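# Stand the striped spool green end up on the centred green cube

## Task

Finish with the green cube at the midpoint between the two arms and the striped spool upright on top of it with its green end facing up. Neither hand may still be touching the cube or the spool.

## Robot and tools

Robot: two arms, left_arm and right_arm, each ending in a five-finger hand. The left arm carries a left hand and the right arm a right hand. Calibrated base positions in the scene frame: left_arm at (-0.008, +0.322, 0) m with quat_wxyz (+1.000, 0, 0, -0.014); right_arm at (+0.037, -0.252, +0.002) m with quat_wxyz (+1.000, 0, 0, +0.014). A fixed post stands behind the arms, and a camera stand sits between them just behind the bases. Do not strike either one.

Frames. The scene frame has its origin at table height, midway between the nominal bases. +z is up, +x points out over the table, and left_arm is on the +y side. Fixed cameras and the table use the scene frame. Each arm reports its hand pose (end_effector_position in metres, end_effector_quat_wxyz) in its own base frame. Pose offsets you send are measured along the axes of that arm's current Hand target. The hand point sits 0.05 m in front of the palm and 0.15 m out from the wrist face. Its +z runs along the straightened fingers and +y points out of the palm. On the right hand +x points away from the thumb; on the left hand +x points toward the thumb. Straight fingertips reach 0.06 to 0.07 m past the point, about 0.06 m behind it along -y. A wrist bracket on the little-finger side can collide with things.

Row layout (28 numbers, all in [-1, 1]). Left arm first: dx, dy, dz, rx, ry, rz, then little, ring, middle, index, thumb_bend, thumb_turn, force_limit, speed. Then the right arm in the same 14-number order. The pose numbers are offsets from the Hand target as it stood when the action or move began; they are not absolute poses. A value of 1.0 means 0.6 m of travel or 180 degrees of turn. rx, ry, rz together form one rotation vector. To leave an arm's pose alone, send 0 for all six. Finger numbers are target positions: +1 is open or straight and -1 is curled. For thumb_turn, +1 puts the thumb beside the palm and -1 swings it in front of the palm, opposite the fingers. force_limit runs linearly from about 0 N at -1 to 10 N at +1 (15 N for the two thumb motors). speed rises from near zero at -1 to full at +0.48 and stays full above that. At full speed a finger's whole travel takes 0.49 s. Use -0.94 or lower for a gentle close. No hand number means 'unchanged', so to keep a hand as it is, repeat its last eight sent numbers. The first time, use hand_measured plus hand_force_limit and hand_speed.

execute_actions(actions, cameras): actions is a list of actions. Each action holds 1 to 15 rows, one per 1/30 s step, and a short action repeats its last row up to step 15. Every row in an action is an offset from the same start pose, so sending the same offset again moves the arm further. The call returns robot state; images come only if actions is empty or cameras names them. cameras takes camera names, ["all"] or [].

move(target, speed, blend, blocking, cameras): target is one 28-number row or a list of up to 15 rows. Every row is an offset from the same starting Hand targets, not from the previous row. The hand travels in a straight line and takes the shorter turn. speed is the top path speed in m/s (0.002 to 4.3, default 0.25), given once or per target; turns are limited to twice that in rad/s. blend is the corner-rounding radius in m, given once or per target; 0 means stop at each target. All paths are capped at 10 s. Paths do not avoid obstacles. Faster moves hit harder and stray more from the line. blocking=false returns after about 0.5 s while the motion continues. The result adds a move: line giving the ending (done, off_target, moving, held, fault) and which limits acted. done means at rest within 10 mm and 2 degrees of the pose. limits=paced means the pose was clipped, and limits=held means a check withheld steps.

wait(seconds, 0 to 3600) lets time pass and sends nothing new. stop(cameras) brakes a running move. zoom_image(camera, region=[x0,y0,x1,y1] in pixels, at most 504 by 504) enlarges part of the newest image from that camera. show_instructions() displays the reference images. finished_scene(scene=1) ends the scene for good.

Cameras: cam_head_left, cam_head_right, cam_high, cam_low (896x504) and cam_left_wrist, cam_right_wrist (672x504, fisheye).

Reading results. Hand target is the last commanded pose after clipping. Orientation commands are clipped to within 40 degrees of the measured orientation. Friction and load often leave the hand 1 to 3 cm short of target, usually low and sometimes up to 5 cm off; that alone does not mean contact. A later execute_actions call, even with zero offsets, asks for the target again; if the hand is still short, send the remaining distance as an offset. hand_measured, hand_stopped_by (moving, target, force, stalled, fault) and hand_load_n follow the motor order. A grip that has slipped shows only as hand_load_n falling near 0. A locked motor holds at least 15 N. To grip harder, raise force_limit and send a target closed beyond hand_measured. To loosen, send a target more open than hand_measured. The thumb turned in front plus the fingers can hold objects about 0.035 to 0.065 m thick.

Avoid: dropping or releasing parts while they are moving, fast impacts, hard presses, and the two hands or arms meeting. Closing a hand on the other hand's fingers counts as a press between the arms. Nothing may end up off the table. An arm pressing on something keeps pressing until you command its target back past the hand. Long holds or stretched poses heat the motors: a MOTOR HOT line warns at 85 °C, and at 100 °C that arm goes limp for 30 to 60 s. Loose objects may sometimes be nudged by the scene on their own.

Each tool is called in YAML: its name, and indented under it one key for each argument.

Reference images:

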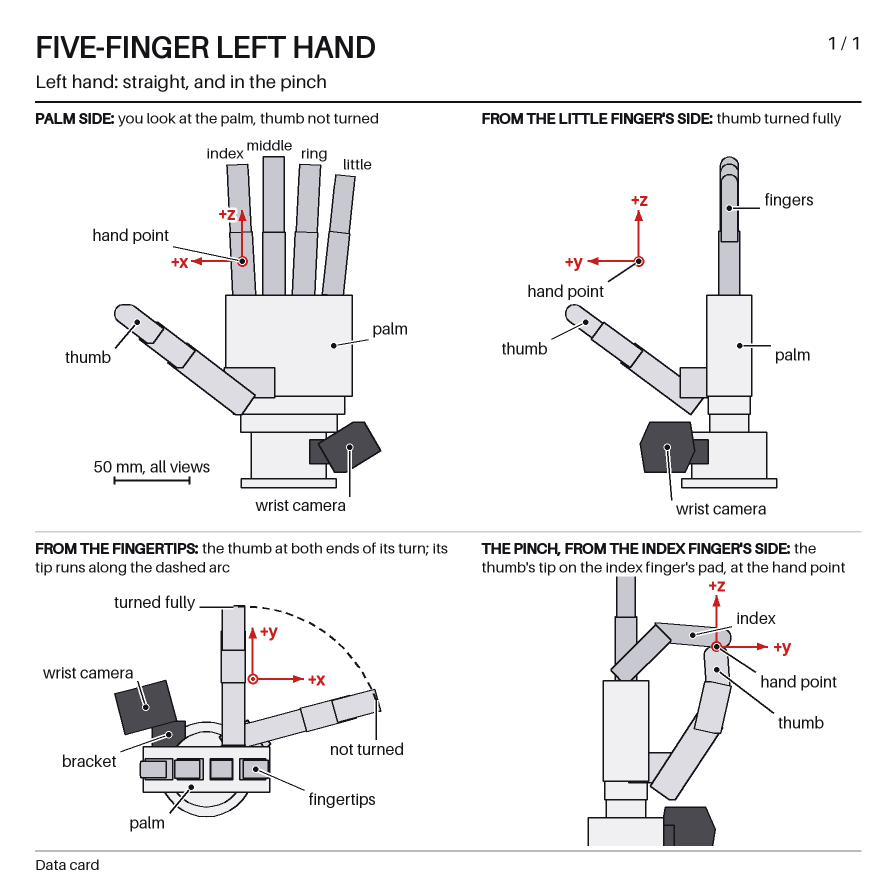

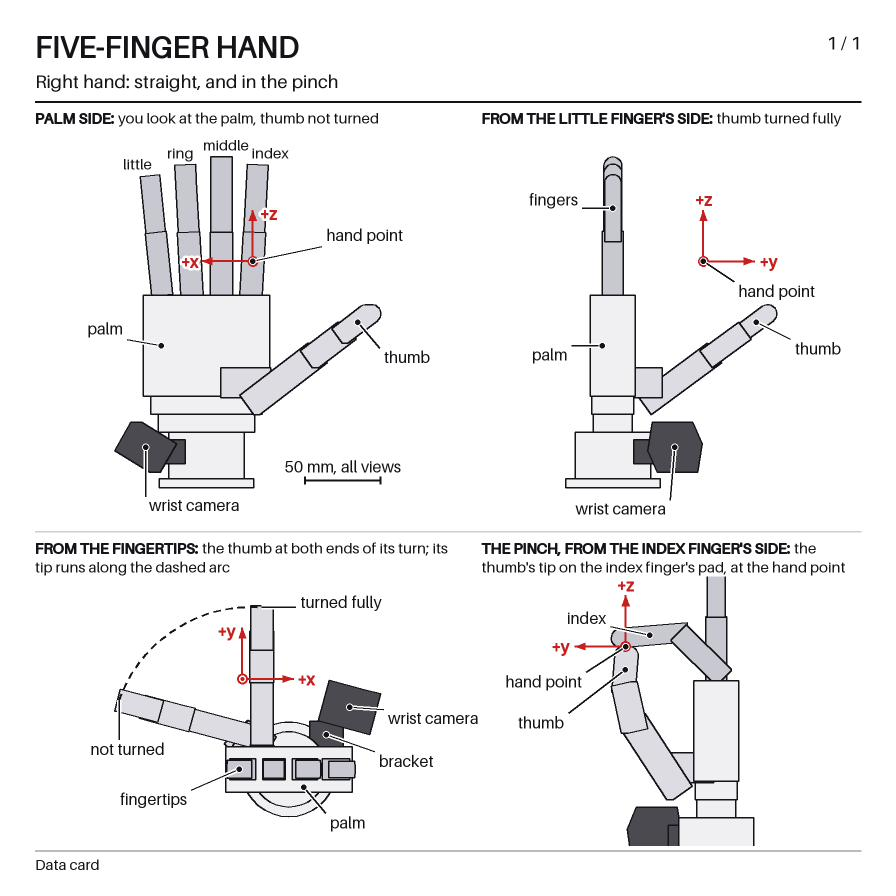

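## Session

execute_actions:
  actions: []

Scene clock: 0.00 s.
left_arm: end_effector_position=(+0.5791, -0.5728, +0.3300) hand_measured=(+1.000, +1.000, +1.000, +1.000, +1.000, +1.000) hand_load_n=(+0.0, +0.0, +0.0, +0.0, +0.0, +0.0) hand_stopped_by=(target, target, target, target, target, target) hand_force_limit=0.00 hand_speed=-0.80 end_effector_quat_wxyz=(+0.381, +0.893, -0.230, +0.070) | right_arm: end_effector_position=(+0.1761, -0.3224, +0.2311) hand_measured=(+1.000, +1.000, +1.000, +1.000, +1.000, +1.000) hand_load_n=(+0.0, +0.0, +0.0, +0.0, +0.0, +0.0) hand_stopped_by=(target, target, target, target, target, target) hand_force_limit=0.00 hand_speed=-0.80 end_effector_quat_wxyz=(+0.567, -0.338, +0.732, -0.167)
Joint positions: left_arm=[-0.58 2.204 2.437 -1.342 0.674 -1.811] | right_arm=[-1.552 1.557 1.192 -1.589 -1.241 -1.123]
Joint velocities: within noise
Joint torques (N m): no reading
Heat: left arm: hottest elbow 32 °C; right arm: hottest waist 32 °C.
Hand target: left_arm +0.5823, -0.5748, +0.3295; +0.382, +0.892, -0.231, +0.073 | right_arm +0.1761, -0.3270, +0.2319; +0.566, -0.340, +0.732, -0.169

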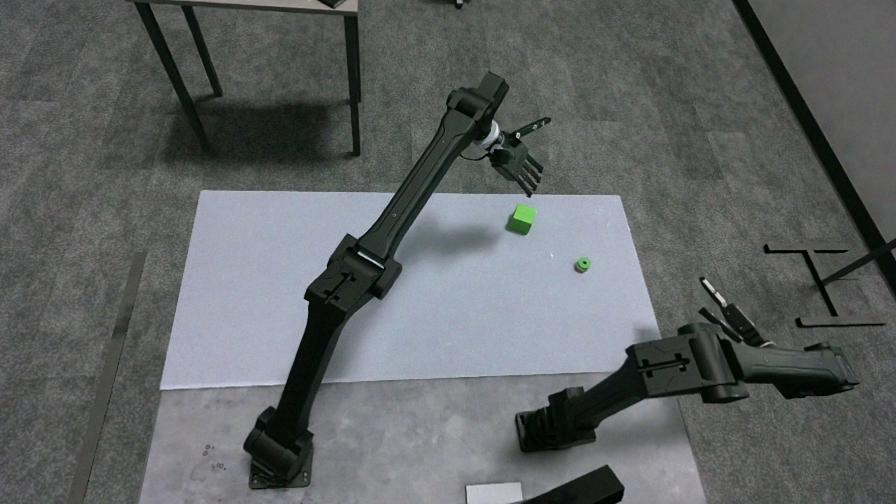

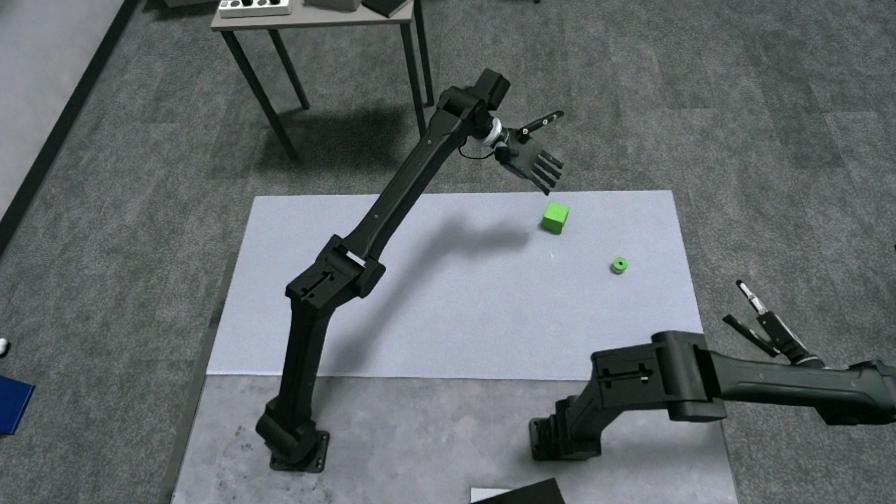

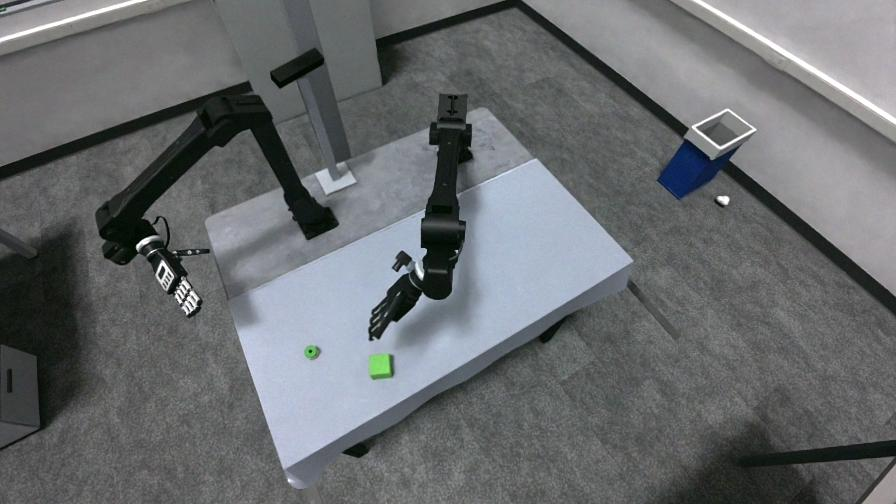

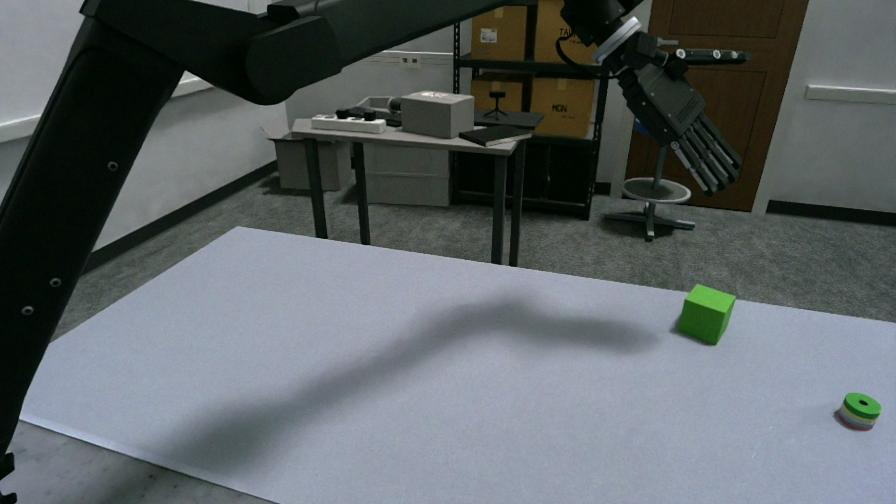

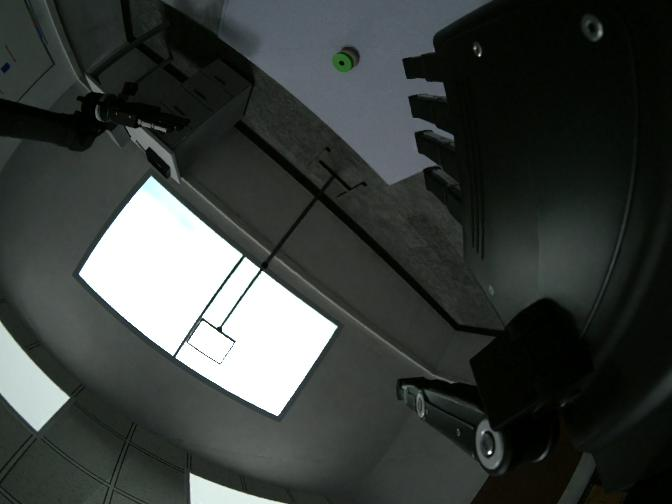

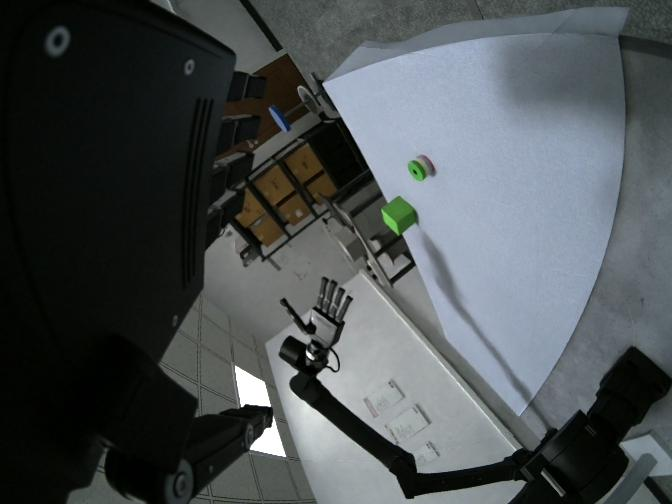

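zoom_image:
  camera: "cam_low"
  region: [640, 260, 896, 450]

zoom_image:
  camera: "cam_head_right"
  region: [500, 170, 680, 300]

zoom_image:
  camera: "cam_high"
  region: [280, 310, 430, 410]

zoom_image:
  camera: "cam_head_left"
  region: [470, 170, 650, 300]

Scaled by 1.969 from the camera's image (finer frame: 1280x720).

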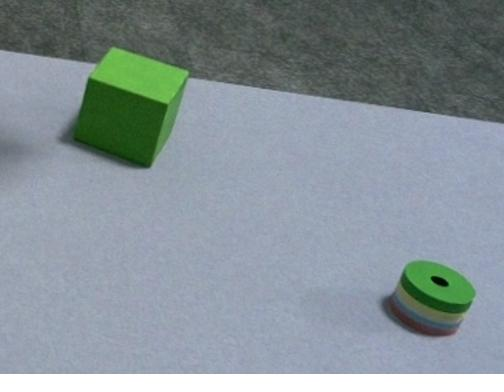

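Scaled by 2.800 from the camera's image (finer frame: 1280x720).

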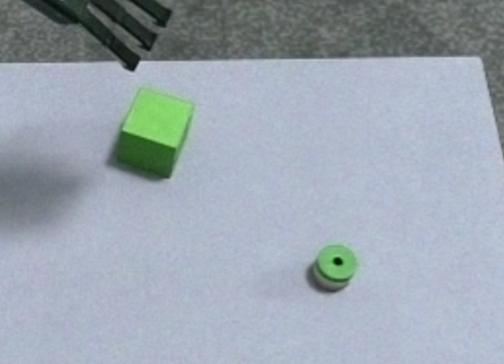

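Scaled by 3.360 from the camera's image (finer frame: 1280x720).

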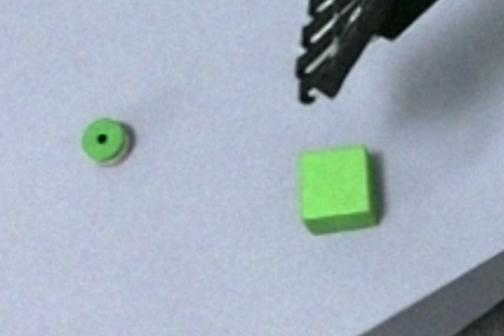

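Scaled by 2.800 from the camera's image (finer frame: 1280x720).

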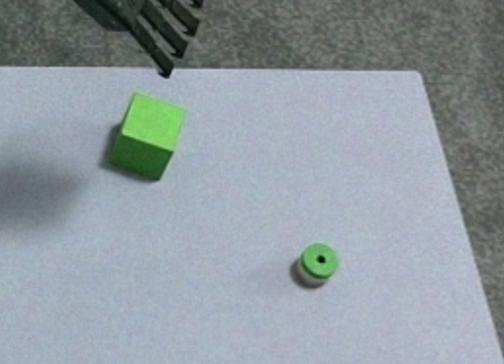

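move:
  target:
    - [-0.3928,-0.5482,-0.8007,0.0767,0.162,-0.1746,1,1,1,1,1,1,0,-0.8, 0,0,0,0,0,0,1,1,0.6,0.6,1,-1,0,0.2]
    - [-0.3928,-0.5482,-0.8007,0.0767,0.162,-0.1746,1,1,1,1,1,1,0,-0.8, -0.3768,0.2047,0.7470,-0.0512,0.1701,-0.1913,1,1,0.6,0.6,1,-1,0,0.2]
  speed: 0.3
  cameras: ["all"]

Scene clock: 104.77 s.
left_arm: end_effector_position=(+0.5420, +0.0516, +0.3682) hand_measured=(+1.000, +1.000, +1.000, +1.000, +1.000, +1.000) hand_load_n=(+0.0, +0.0, +0.0, +0.0, +0.0, +0.0) hand_stopped_by=(target, target, target, target, target, target) hand_force_limit=0.00 hand_speed=-0.80 end_effector_quat_wxyz=(+0.327, +0.912, +0.141, +0.206) | right_arm: end_effector_position=(+0.3116, -0.3096, +0.1410) hand_measured=(+1.000, +1.000, +0.600, +0.600, +1.000, -1.000) hand_load_n=(+0.0, +0.0, +0.0, +0.0, +0.0, +0.0) hand_stopped_by=(target, target, target, target, target, target) hand_force_limit=0.00 hand_speed=0.20 end_effector_quat_wxyz=(+0.166, -0.283, +0.869, -0.370)
Joint positions: left_arm=[0.426 1.481 1.517 -1.326 0.752 -1.562] | right_arm=[-0.876 1.132 0.759 -0.363 -0.031 0.079]
Joint torques (N m): left_arm=[0.5 -10.99 11.92 0.47 0.66 0.07] | right_arm=[49.73 -11.58 10.81 2.59 0.11 -0.02]
Heat: left arm: hottest elbow 46 °C; right arm: hottest waist 32 °C.
Hand target: left_arm +0.5502, +0.0505, +0.3792; +0.325, +0.912, +0.128, +0.214 | right_arm +0.5902, -0.0221, +0.1803; +0.253, -0.526, +0.732, -0.352
Off the commanded pose: left_arm 0.014 m, 2 deg | right_arm 0.402 m, 34 deg.
move: off_target (left_arm, right_arm)
cam_left_wrist: T_world_to_cam=[[0.15148, 0.81456, -0.55995, 0.08719], [0.48818, 0.43092, 0.75894, -0.57047], [0.8595, -0.38832, -0.33238, -0.2065]] pos_world=[0.44277, 0.09462, 0.41313]
cam_right_wrist: T_world_to_cam=[[-0.58791, 0.36484, -0.72198, 0.39682], [0.30589, 0.92651, 0.21911, 0.16387], [0.74887, -0.09203, -0.6563, -0.0602]] pos_world=[0.22825, -0.30214, 0.21108]

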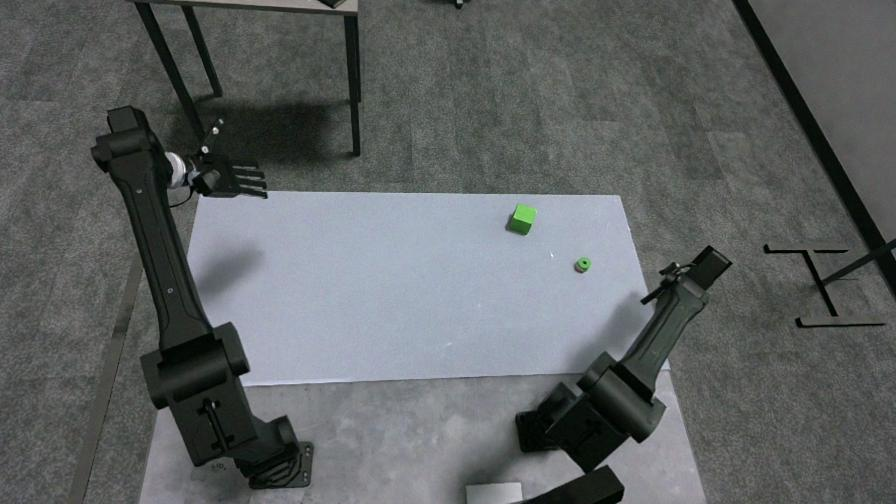

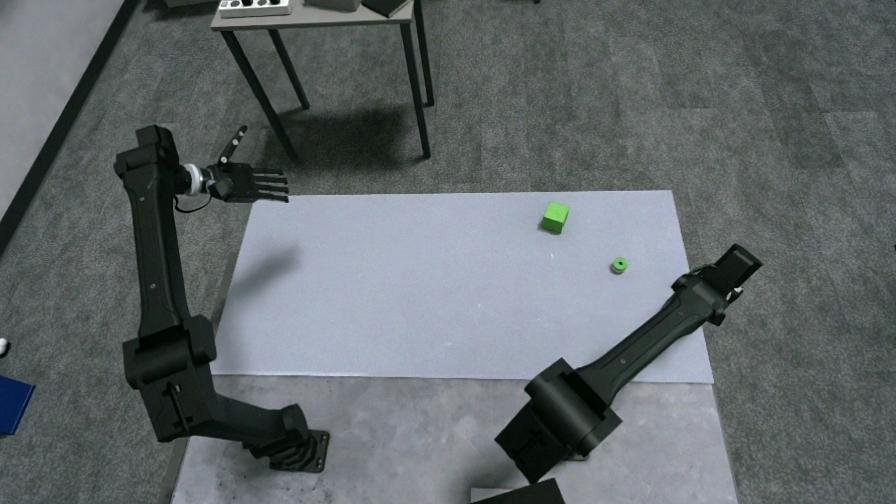

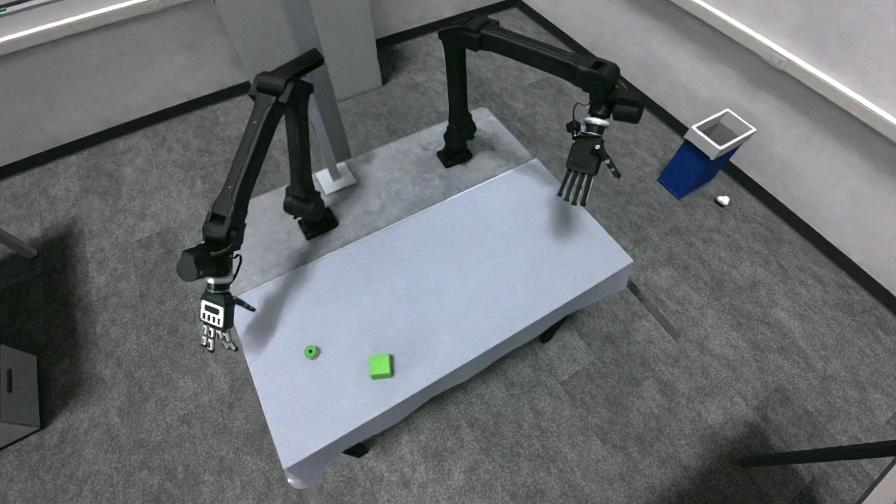

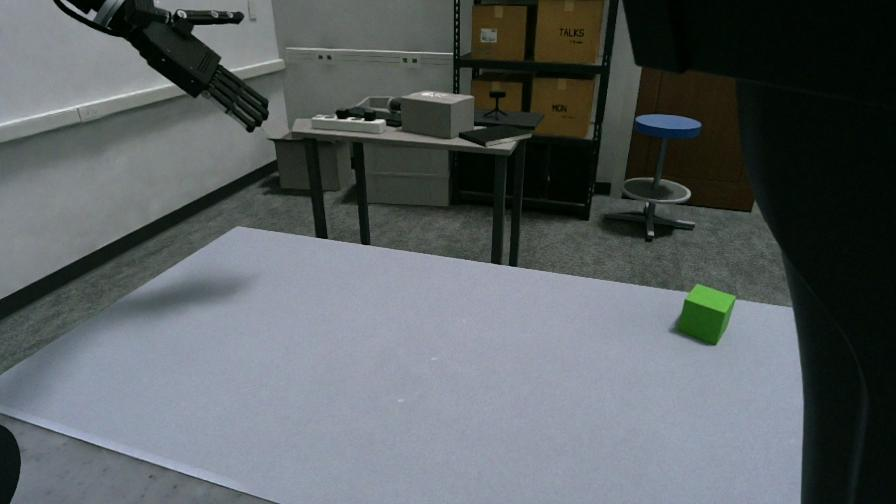

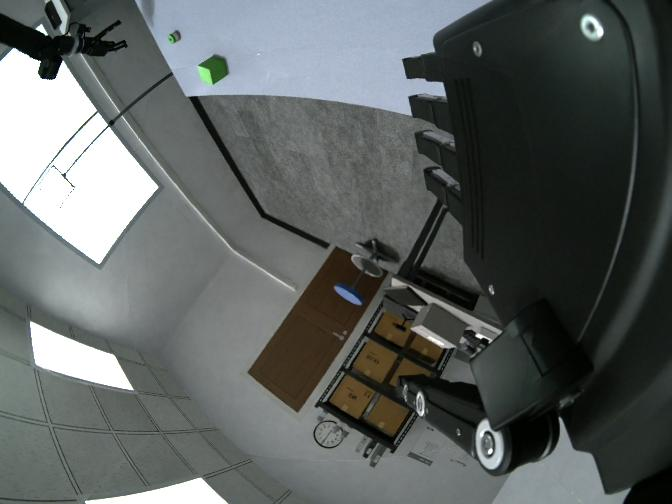

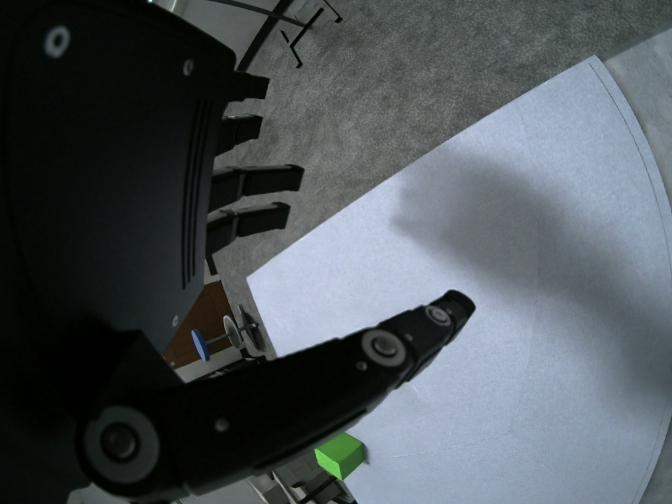

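execute_actions:
  actions:
    - [[0,0,0,0,0,0,1,1,1,1,1,1,0,-0.8, 0.6938,0.1585,-0.2508,-0.0125,0.1248,0.1384,1,1,0.6,0.6,1,-1,0,0.2]]
  cameras: ["cam_head_left", "cam_low"]

Scene clock: 123.93 s.
left_arm: end_effector_position=(+0.5420, +0.0516, +0.3682) hand_measured=(+1.000, +1.000, +1.000, +1.000, +1.000, +1.000) hand_load_n=(-0.5, +0.0, +0.0, +0.0, +0.0, +0.0) hand_stopped_by=(target, target, target, target, target, target) hand_force_limit=0.00 hand_speed=-0.80 end_effector_quat_wxyz=(+0.327, +0.912, +0.141, +0.206) | right_arm: end_effector_position=(+0.2851, -0.3564, +0.1967) hand_measured=(+1.000, +1.000, +0.600, +0.600, +1.000, -1.000) hand_load_n=(+0.0, -0.5, +0.0, +0.0, -0.5, +0.0) hand_stopped_by=(target, target, target, target, target, target) hand_force_limit=0.00 hand_speed=0.20 end_effector_quat_wxyz=(+0.167, -0.277, +0.870, -0.374)
Joint positions: left_arm=[0.426 1.481 1.517 -1.326 0.752 -1.562] | right_arm=[-1.017 1.143 0.917 -0.509 -0.13 -0.005]
Joint torques (N m): left_arm=[-0.09 -10.64 11.74 0.53 0.66 0.06] | right_arm=[0.26 -5.6 14.39 1.69 -0.14 -0.09]
Heat: left arm: hottest elbow 49 °C; right arm: hottest waist 51 °C.
Hand target: left_arm +0.5502, +0.0505, +0.3792; +0.325, +0.912, +0.128, +0.214 | right_arm +0.2900, -0.3604, +0.1996; +0.166, -0.284, +0.869, -0.370
Off the commanded pose: left_arm 0.014 m, 2 deg | right_arm 0.007 m, 1 deg.

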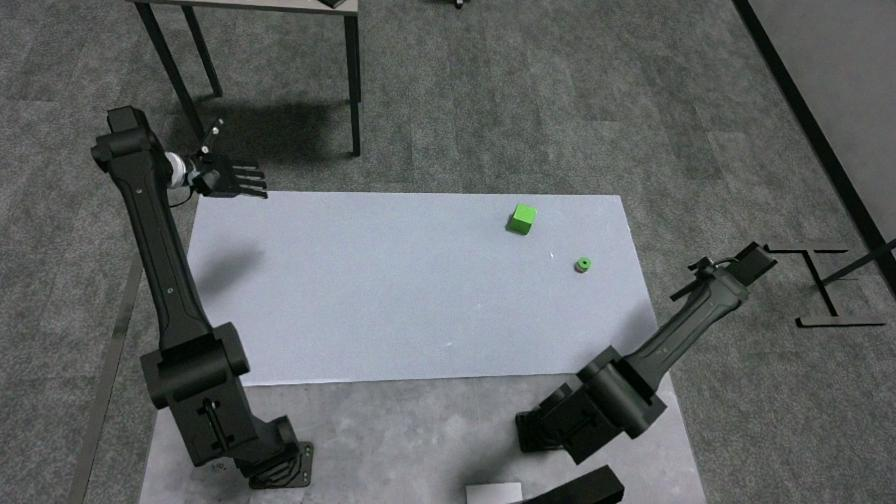

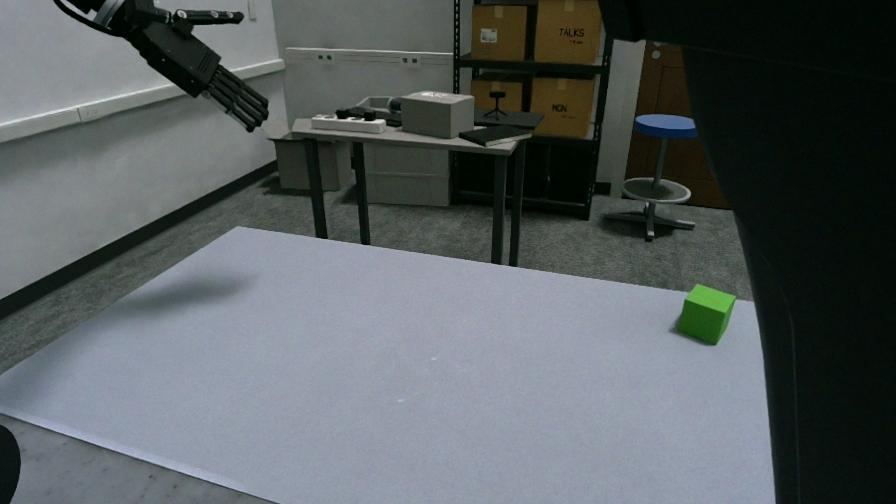

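move:
  target:
    - [0,0,0,0,0,0,1,1,1,1,1,1,0,-0.8,-0.0852,-0.2387,0.1232,0,0,0,1,1,0.6,0.6,1,-1,0,0.2]
    - [0,0,0,0,0,0,1,1,1,1,1,1,0,-0.8,-0.7393,0.1328,-0.0598,0.0125,-0.1248,-0.1384,1,1,0.6,0.6,1,-1,0,0.2]
  speed: 0.25
  blend: [0.05, 0]
  cameras: ["all"]

Scene clock: 136.17 s.
left_arm: end_effector_position=(+0.5420, +0.0516, +0.3682) hand_measured=(+1.000, +1.000, +1.000, +1.000, +1.000, +1.000) hand_load_n=(+0.0, +0.0, +0.0, +0.0, +0.0, +0.0) hand_stopped_by=(target, target, target, target, target, target) hand_force_limit=0.00 hand_speed=-0.80 end_effector_quat_wxyz=(+0.327, +0.912, +0.141, +0.206) | right_arm: end_effector_position=(+0.5729, -0.0185, +0.1876) hand_measured=(+1.000, +1.000, +0.600, +0.600, +1.000, -1.000) hand_load_n=(+0.0, +0.0, +0.0, +0.0, +0.0, +0.0) hand_stopped_by=(target, target, target, target, target, target) hand_force_limit=0.00 hand_speed=0.20 end_effector_quat_wxyz=(+0.240, -0.538, +0.732, -0.341)
Joint positions: left_arm=[0.426 1.481 1.517 -1.326 0.752 -1.562] | right_arm=[-0.026 1.438 1.16 -0.453 0.224 0.177]
Joint torques (N m): left_arm=[0.91 -11.69 12 0.57 0.65 0.1] | right_arm=[-0.67 -10.23 15.04 3.19 0.24 0.08]
Heat: left arm: hottest elbow 50 °C; right arm: hottest waist 48 °C.
Hand target: left_arm +0.5502, +0.0505, +0.3792; +0.325, +0.912, +0.128, +0.214 | right_arm +0.5903, -0.0224, +0.1999; +0.253, -0.526, +0.732, -0.352
Off the commanded pose: left_arm 0.014 m, 2 deg | right_arm 0.022 m, 2 deg.
move: off_target (right_arm)
cam_left_wrist: T_world_to_cam=[[0.15148, 0.81456, -0.55995, 0.08719], [0.48818, 0.43092, 0.75894, -0.57047], [0.8595, -0.38832, -0.33238, -0.2065]] pos_world=[0.44277, 0.09462, 0.41313]
cam_right_wrist: T_world_to_cam=[[-0.69212, -0.09835, -0.71505, 0.52779], [-0.26563, 0.95585, 0.12565, 0.14938], [0.67113, 0.27691, -0.68769, -0.1412]] pos_world=[0.49974, -0.05178, 0.26153]

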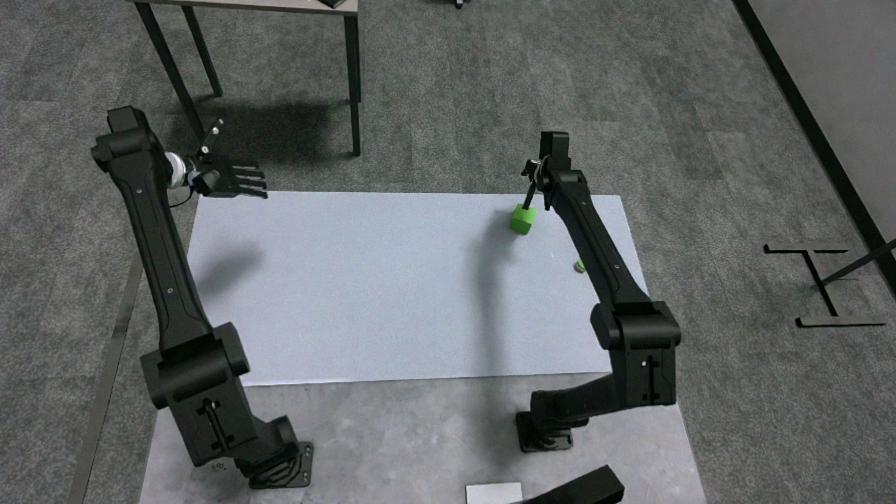

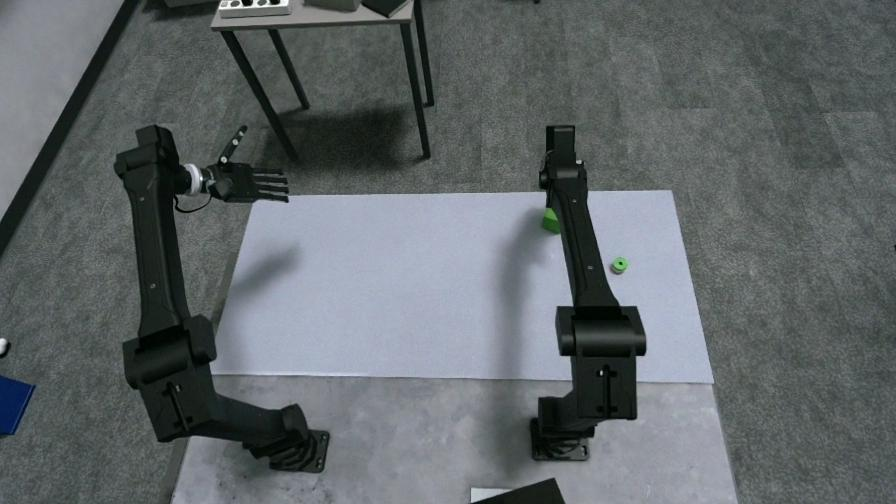

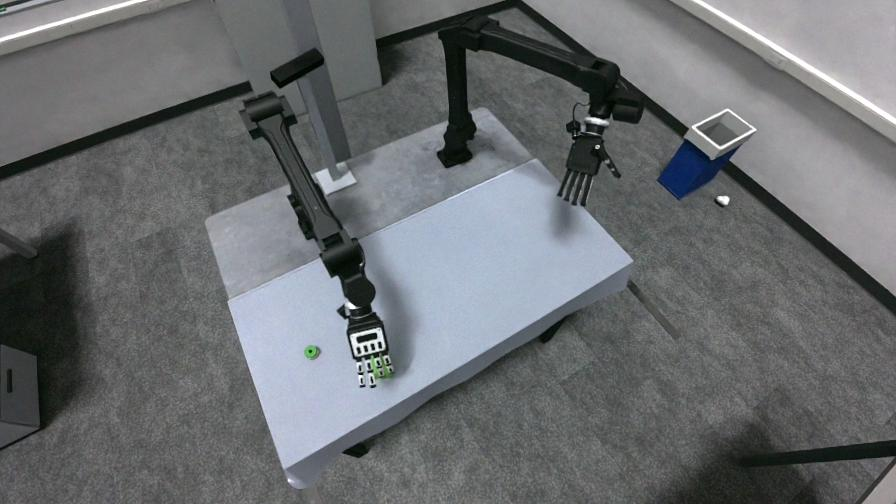

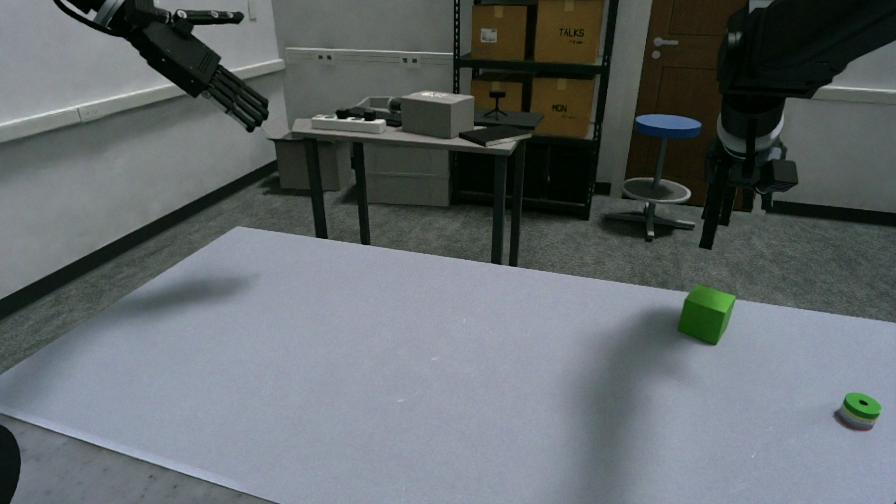

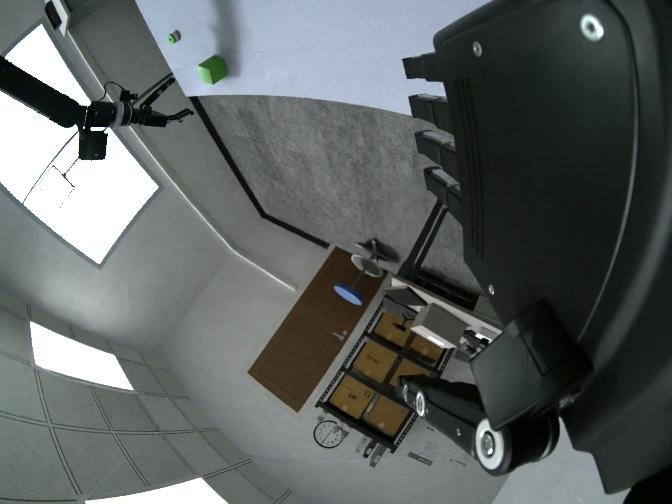

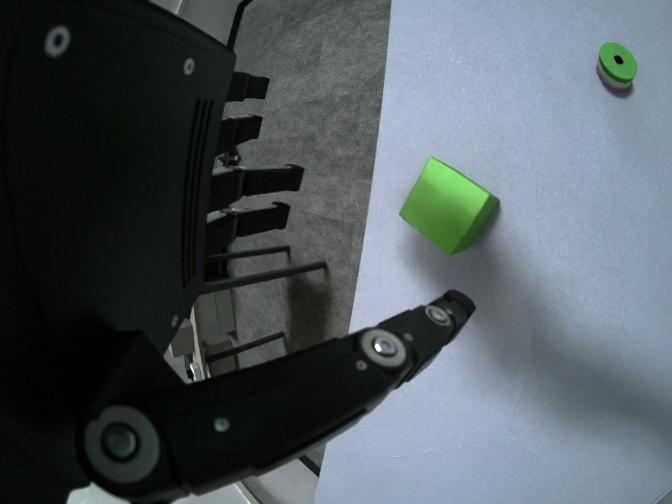

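zoom_image:
  camera: "cam_right_wrist"
  region: [360, 130, 540, 330]

zoom_image:
  camera: "cam_low"
  region: [650, 140, 830, 360]

zoom_image:
  camera: "cam_high"
  region: [330, 310, 430, 410]

zoom_image:
  camera: "cam_head_left"
  region: [490, 180, 610, 280]

Scaled by 2.520 from the camera's image (finer frame: 960x720).

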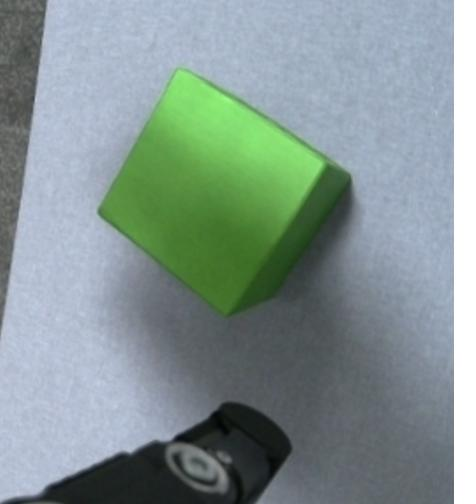

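Scaled by 2.291 from the camera's image (finer frame: 1280x720).

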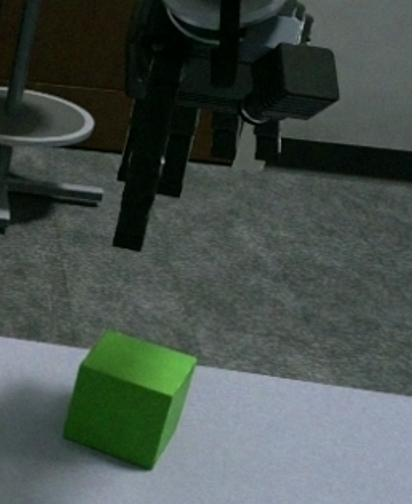

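Scaled by 5.040 from the camera's image (finer frame: 1280x720).

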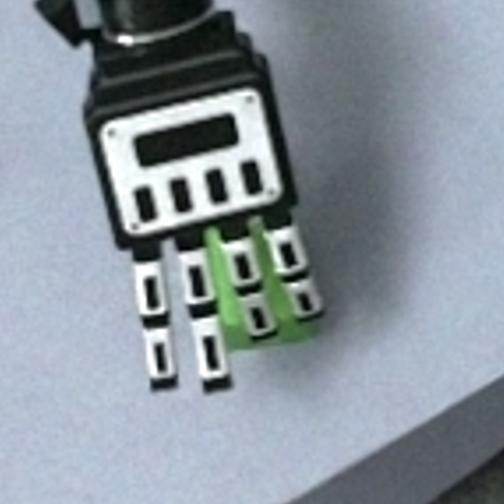

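Scaled by 4.200 from the camera's image (finer frame: 1280x720).

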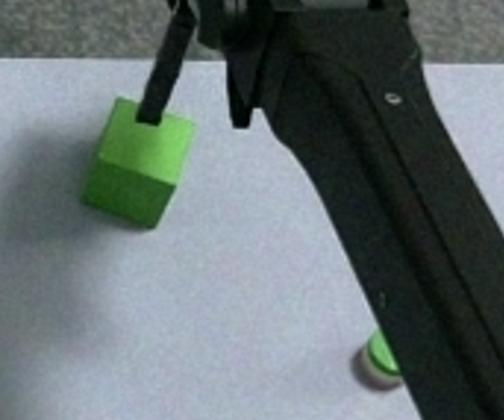

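move:
  target: [0,0,0,0,0,0,1,1,1,1,1,1,0,-0.8,0.0130,0.0718,0.1185,0,0.0174,0.0139,1,1,0.6,0.6,1,-1,0,0.2]
  speed: 0.15
  cameras: ["cam_head_left","cam_head_right","cam_low","cam_high","cam_right_wrist"]

zoom_image:
  camera: "cam_right_wrist"
  region: [200, 100, 540, 380]

zoom_image:
  camera: "cam_low"
  region: [650, 180, 830, 380]

Scene clock: 182.23 s.
left_arm: end_effector_position=(+0.5420, +0.0516, +0.3682) hand_measured=(+1.000, +1.000, +1.000, +1.000, +1.000, +1.000) hand_load_n=(+0.0, +0.0, +0.0, +0.0, +0.0, +0.0) hand_stopped_by=(target, target, target, target, target, target) hand_force_limit=0.00 hand_speed=-0.80 end_effector_quat_wxyz=(+0.327, +0.912, +0.141, +0.206) | right_arm: end_effector_position=(+0.6102, -0.0327, +0.1293) hand_measured=(+1.000, +1.000, +0.600, +0.600, +1.000, -1.000) hand_load_n=(+0.0, +0.0, +0.0, +0.0, +0.0, +0.0) hand_stopped_by=(target, target, target, target, target, target) hand_force_limit=0.00 hand_speed=0.20 end_effector_quat_wxyz=(+0.241, -0.508, +0.745, -0.359)
Joint positions: left_arm=[0.426 1.481 1.517 -1.326 0.752 -1.562] | right_arm=[-0.037 1.576 1.136 -0.265 0.267 0.213]
Joint torques (N m): left_arm=[0.21 -11.11 11.92 0.54 0.66 0.09] | right_arm=[-0.97 -11.4 11.33 3.23 0.26 0.05]
Heat: left arm: hottest elbow 53 °C; right arm: hottest elbow 43 °C.
Hand target: left_arm +0.5502, +0.0505, +0.3792; +0.325, +0.912, +0.128, +0.214 | right_arm +0.6149, -0.0389, +0.1219; +0.241, -0.500, +0.750, -0.360
Off the commanded pose: left_arm 0.014 m, 2 deg | right_arm 0.011 m, 1 deg.
move: off_target (right_arm)
cam_right_wrist: T_world_to_cam=[[-0.67197, -0.05464, -0.73856, 0.50264], [-0.20582, 0.97176, 0.11538, 0.14561], [0.7114, 0.22954, -0.66424, -0.23163]] pos_world=[0.53251, -0.06086, 0.20057]
Images, in order (width x height): cam_head_left 896x504, cam_head_right 896x504, cam_high 896x504, cam_low 896x504, cam_right_wrist 672x504.

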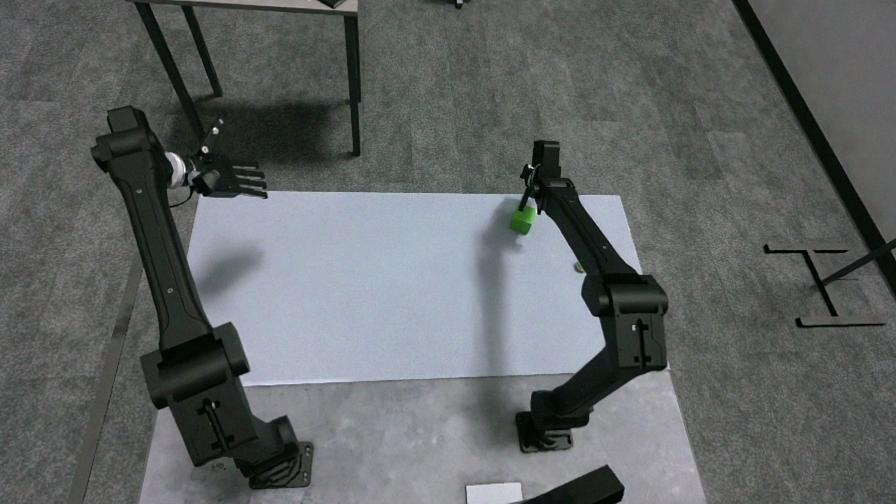

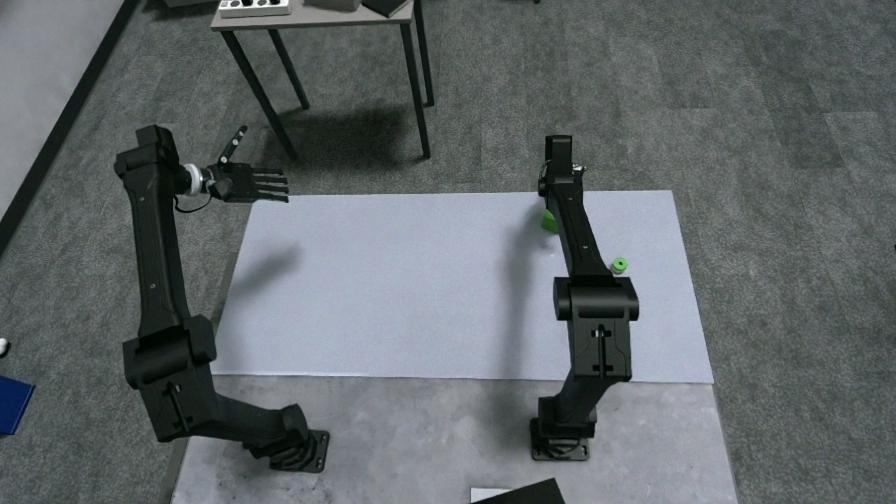

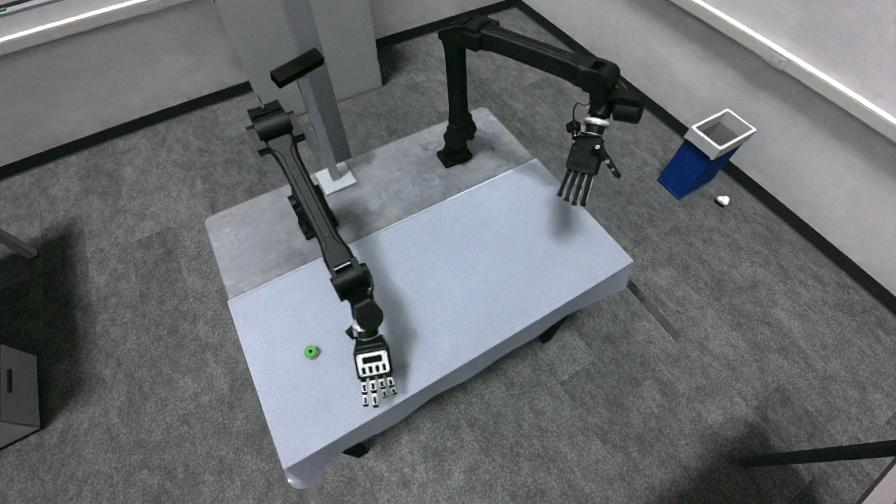

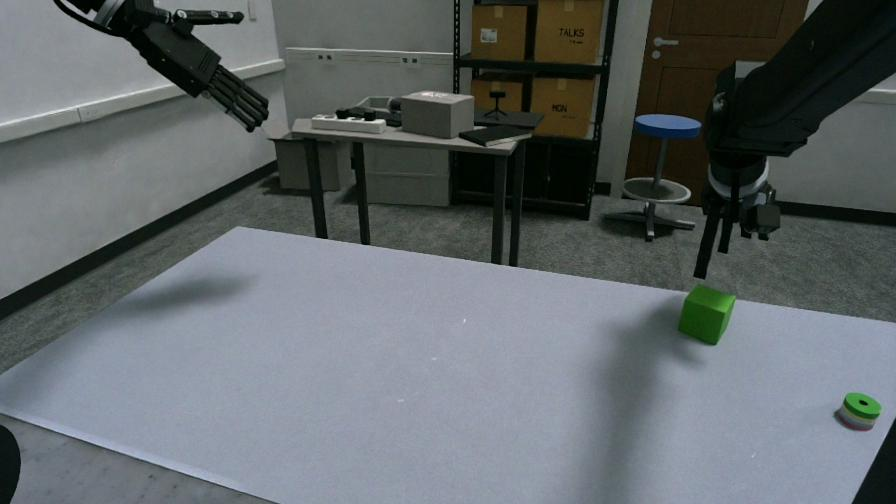

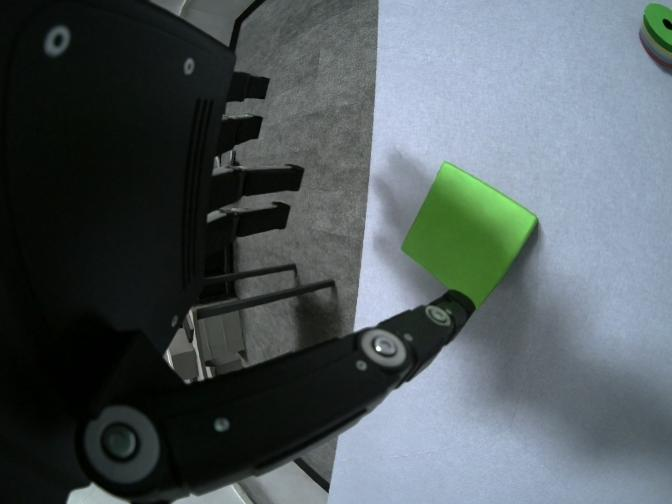

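Scaled by 1.482 from the camera's image (finer frame: 960x720).

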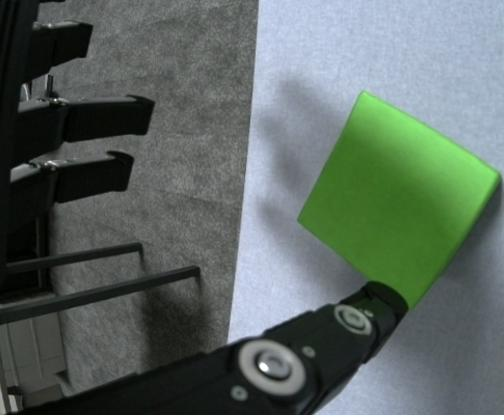

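Scaled by 2.520 from the camera's image (finer frame: 1280x720).

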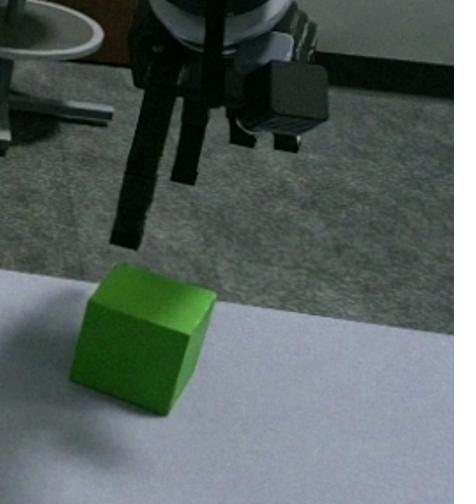

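zoom_image:
  camera: "cam_head_left"
  region: [480, 170, 580, 250]

zoom_image:
  camera: "cam_low"
  region: [670, 240, 760, 350]

Scaled by 5.040 from the camera's image (finer frame: 1280x720).

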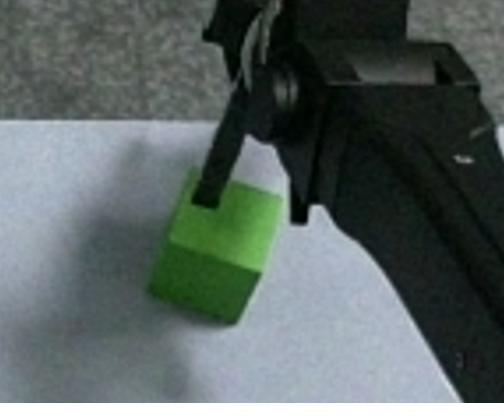

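Scaled by 4.582 from the camera's image (finer frame: 1280x720).

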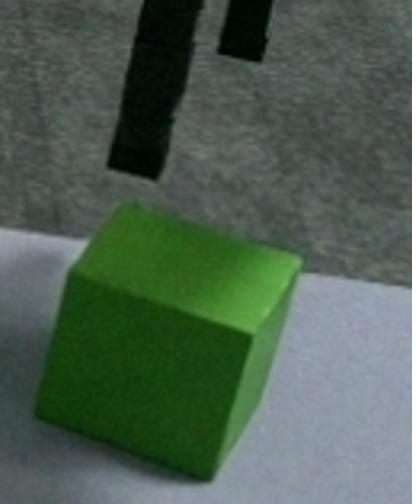

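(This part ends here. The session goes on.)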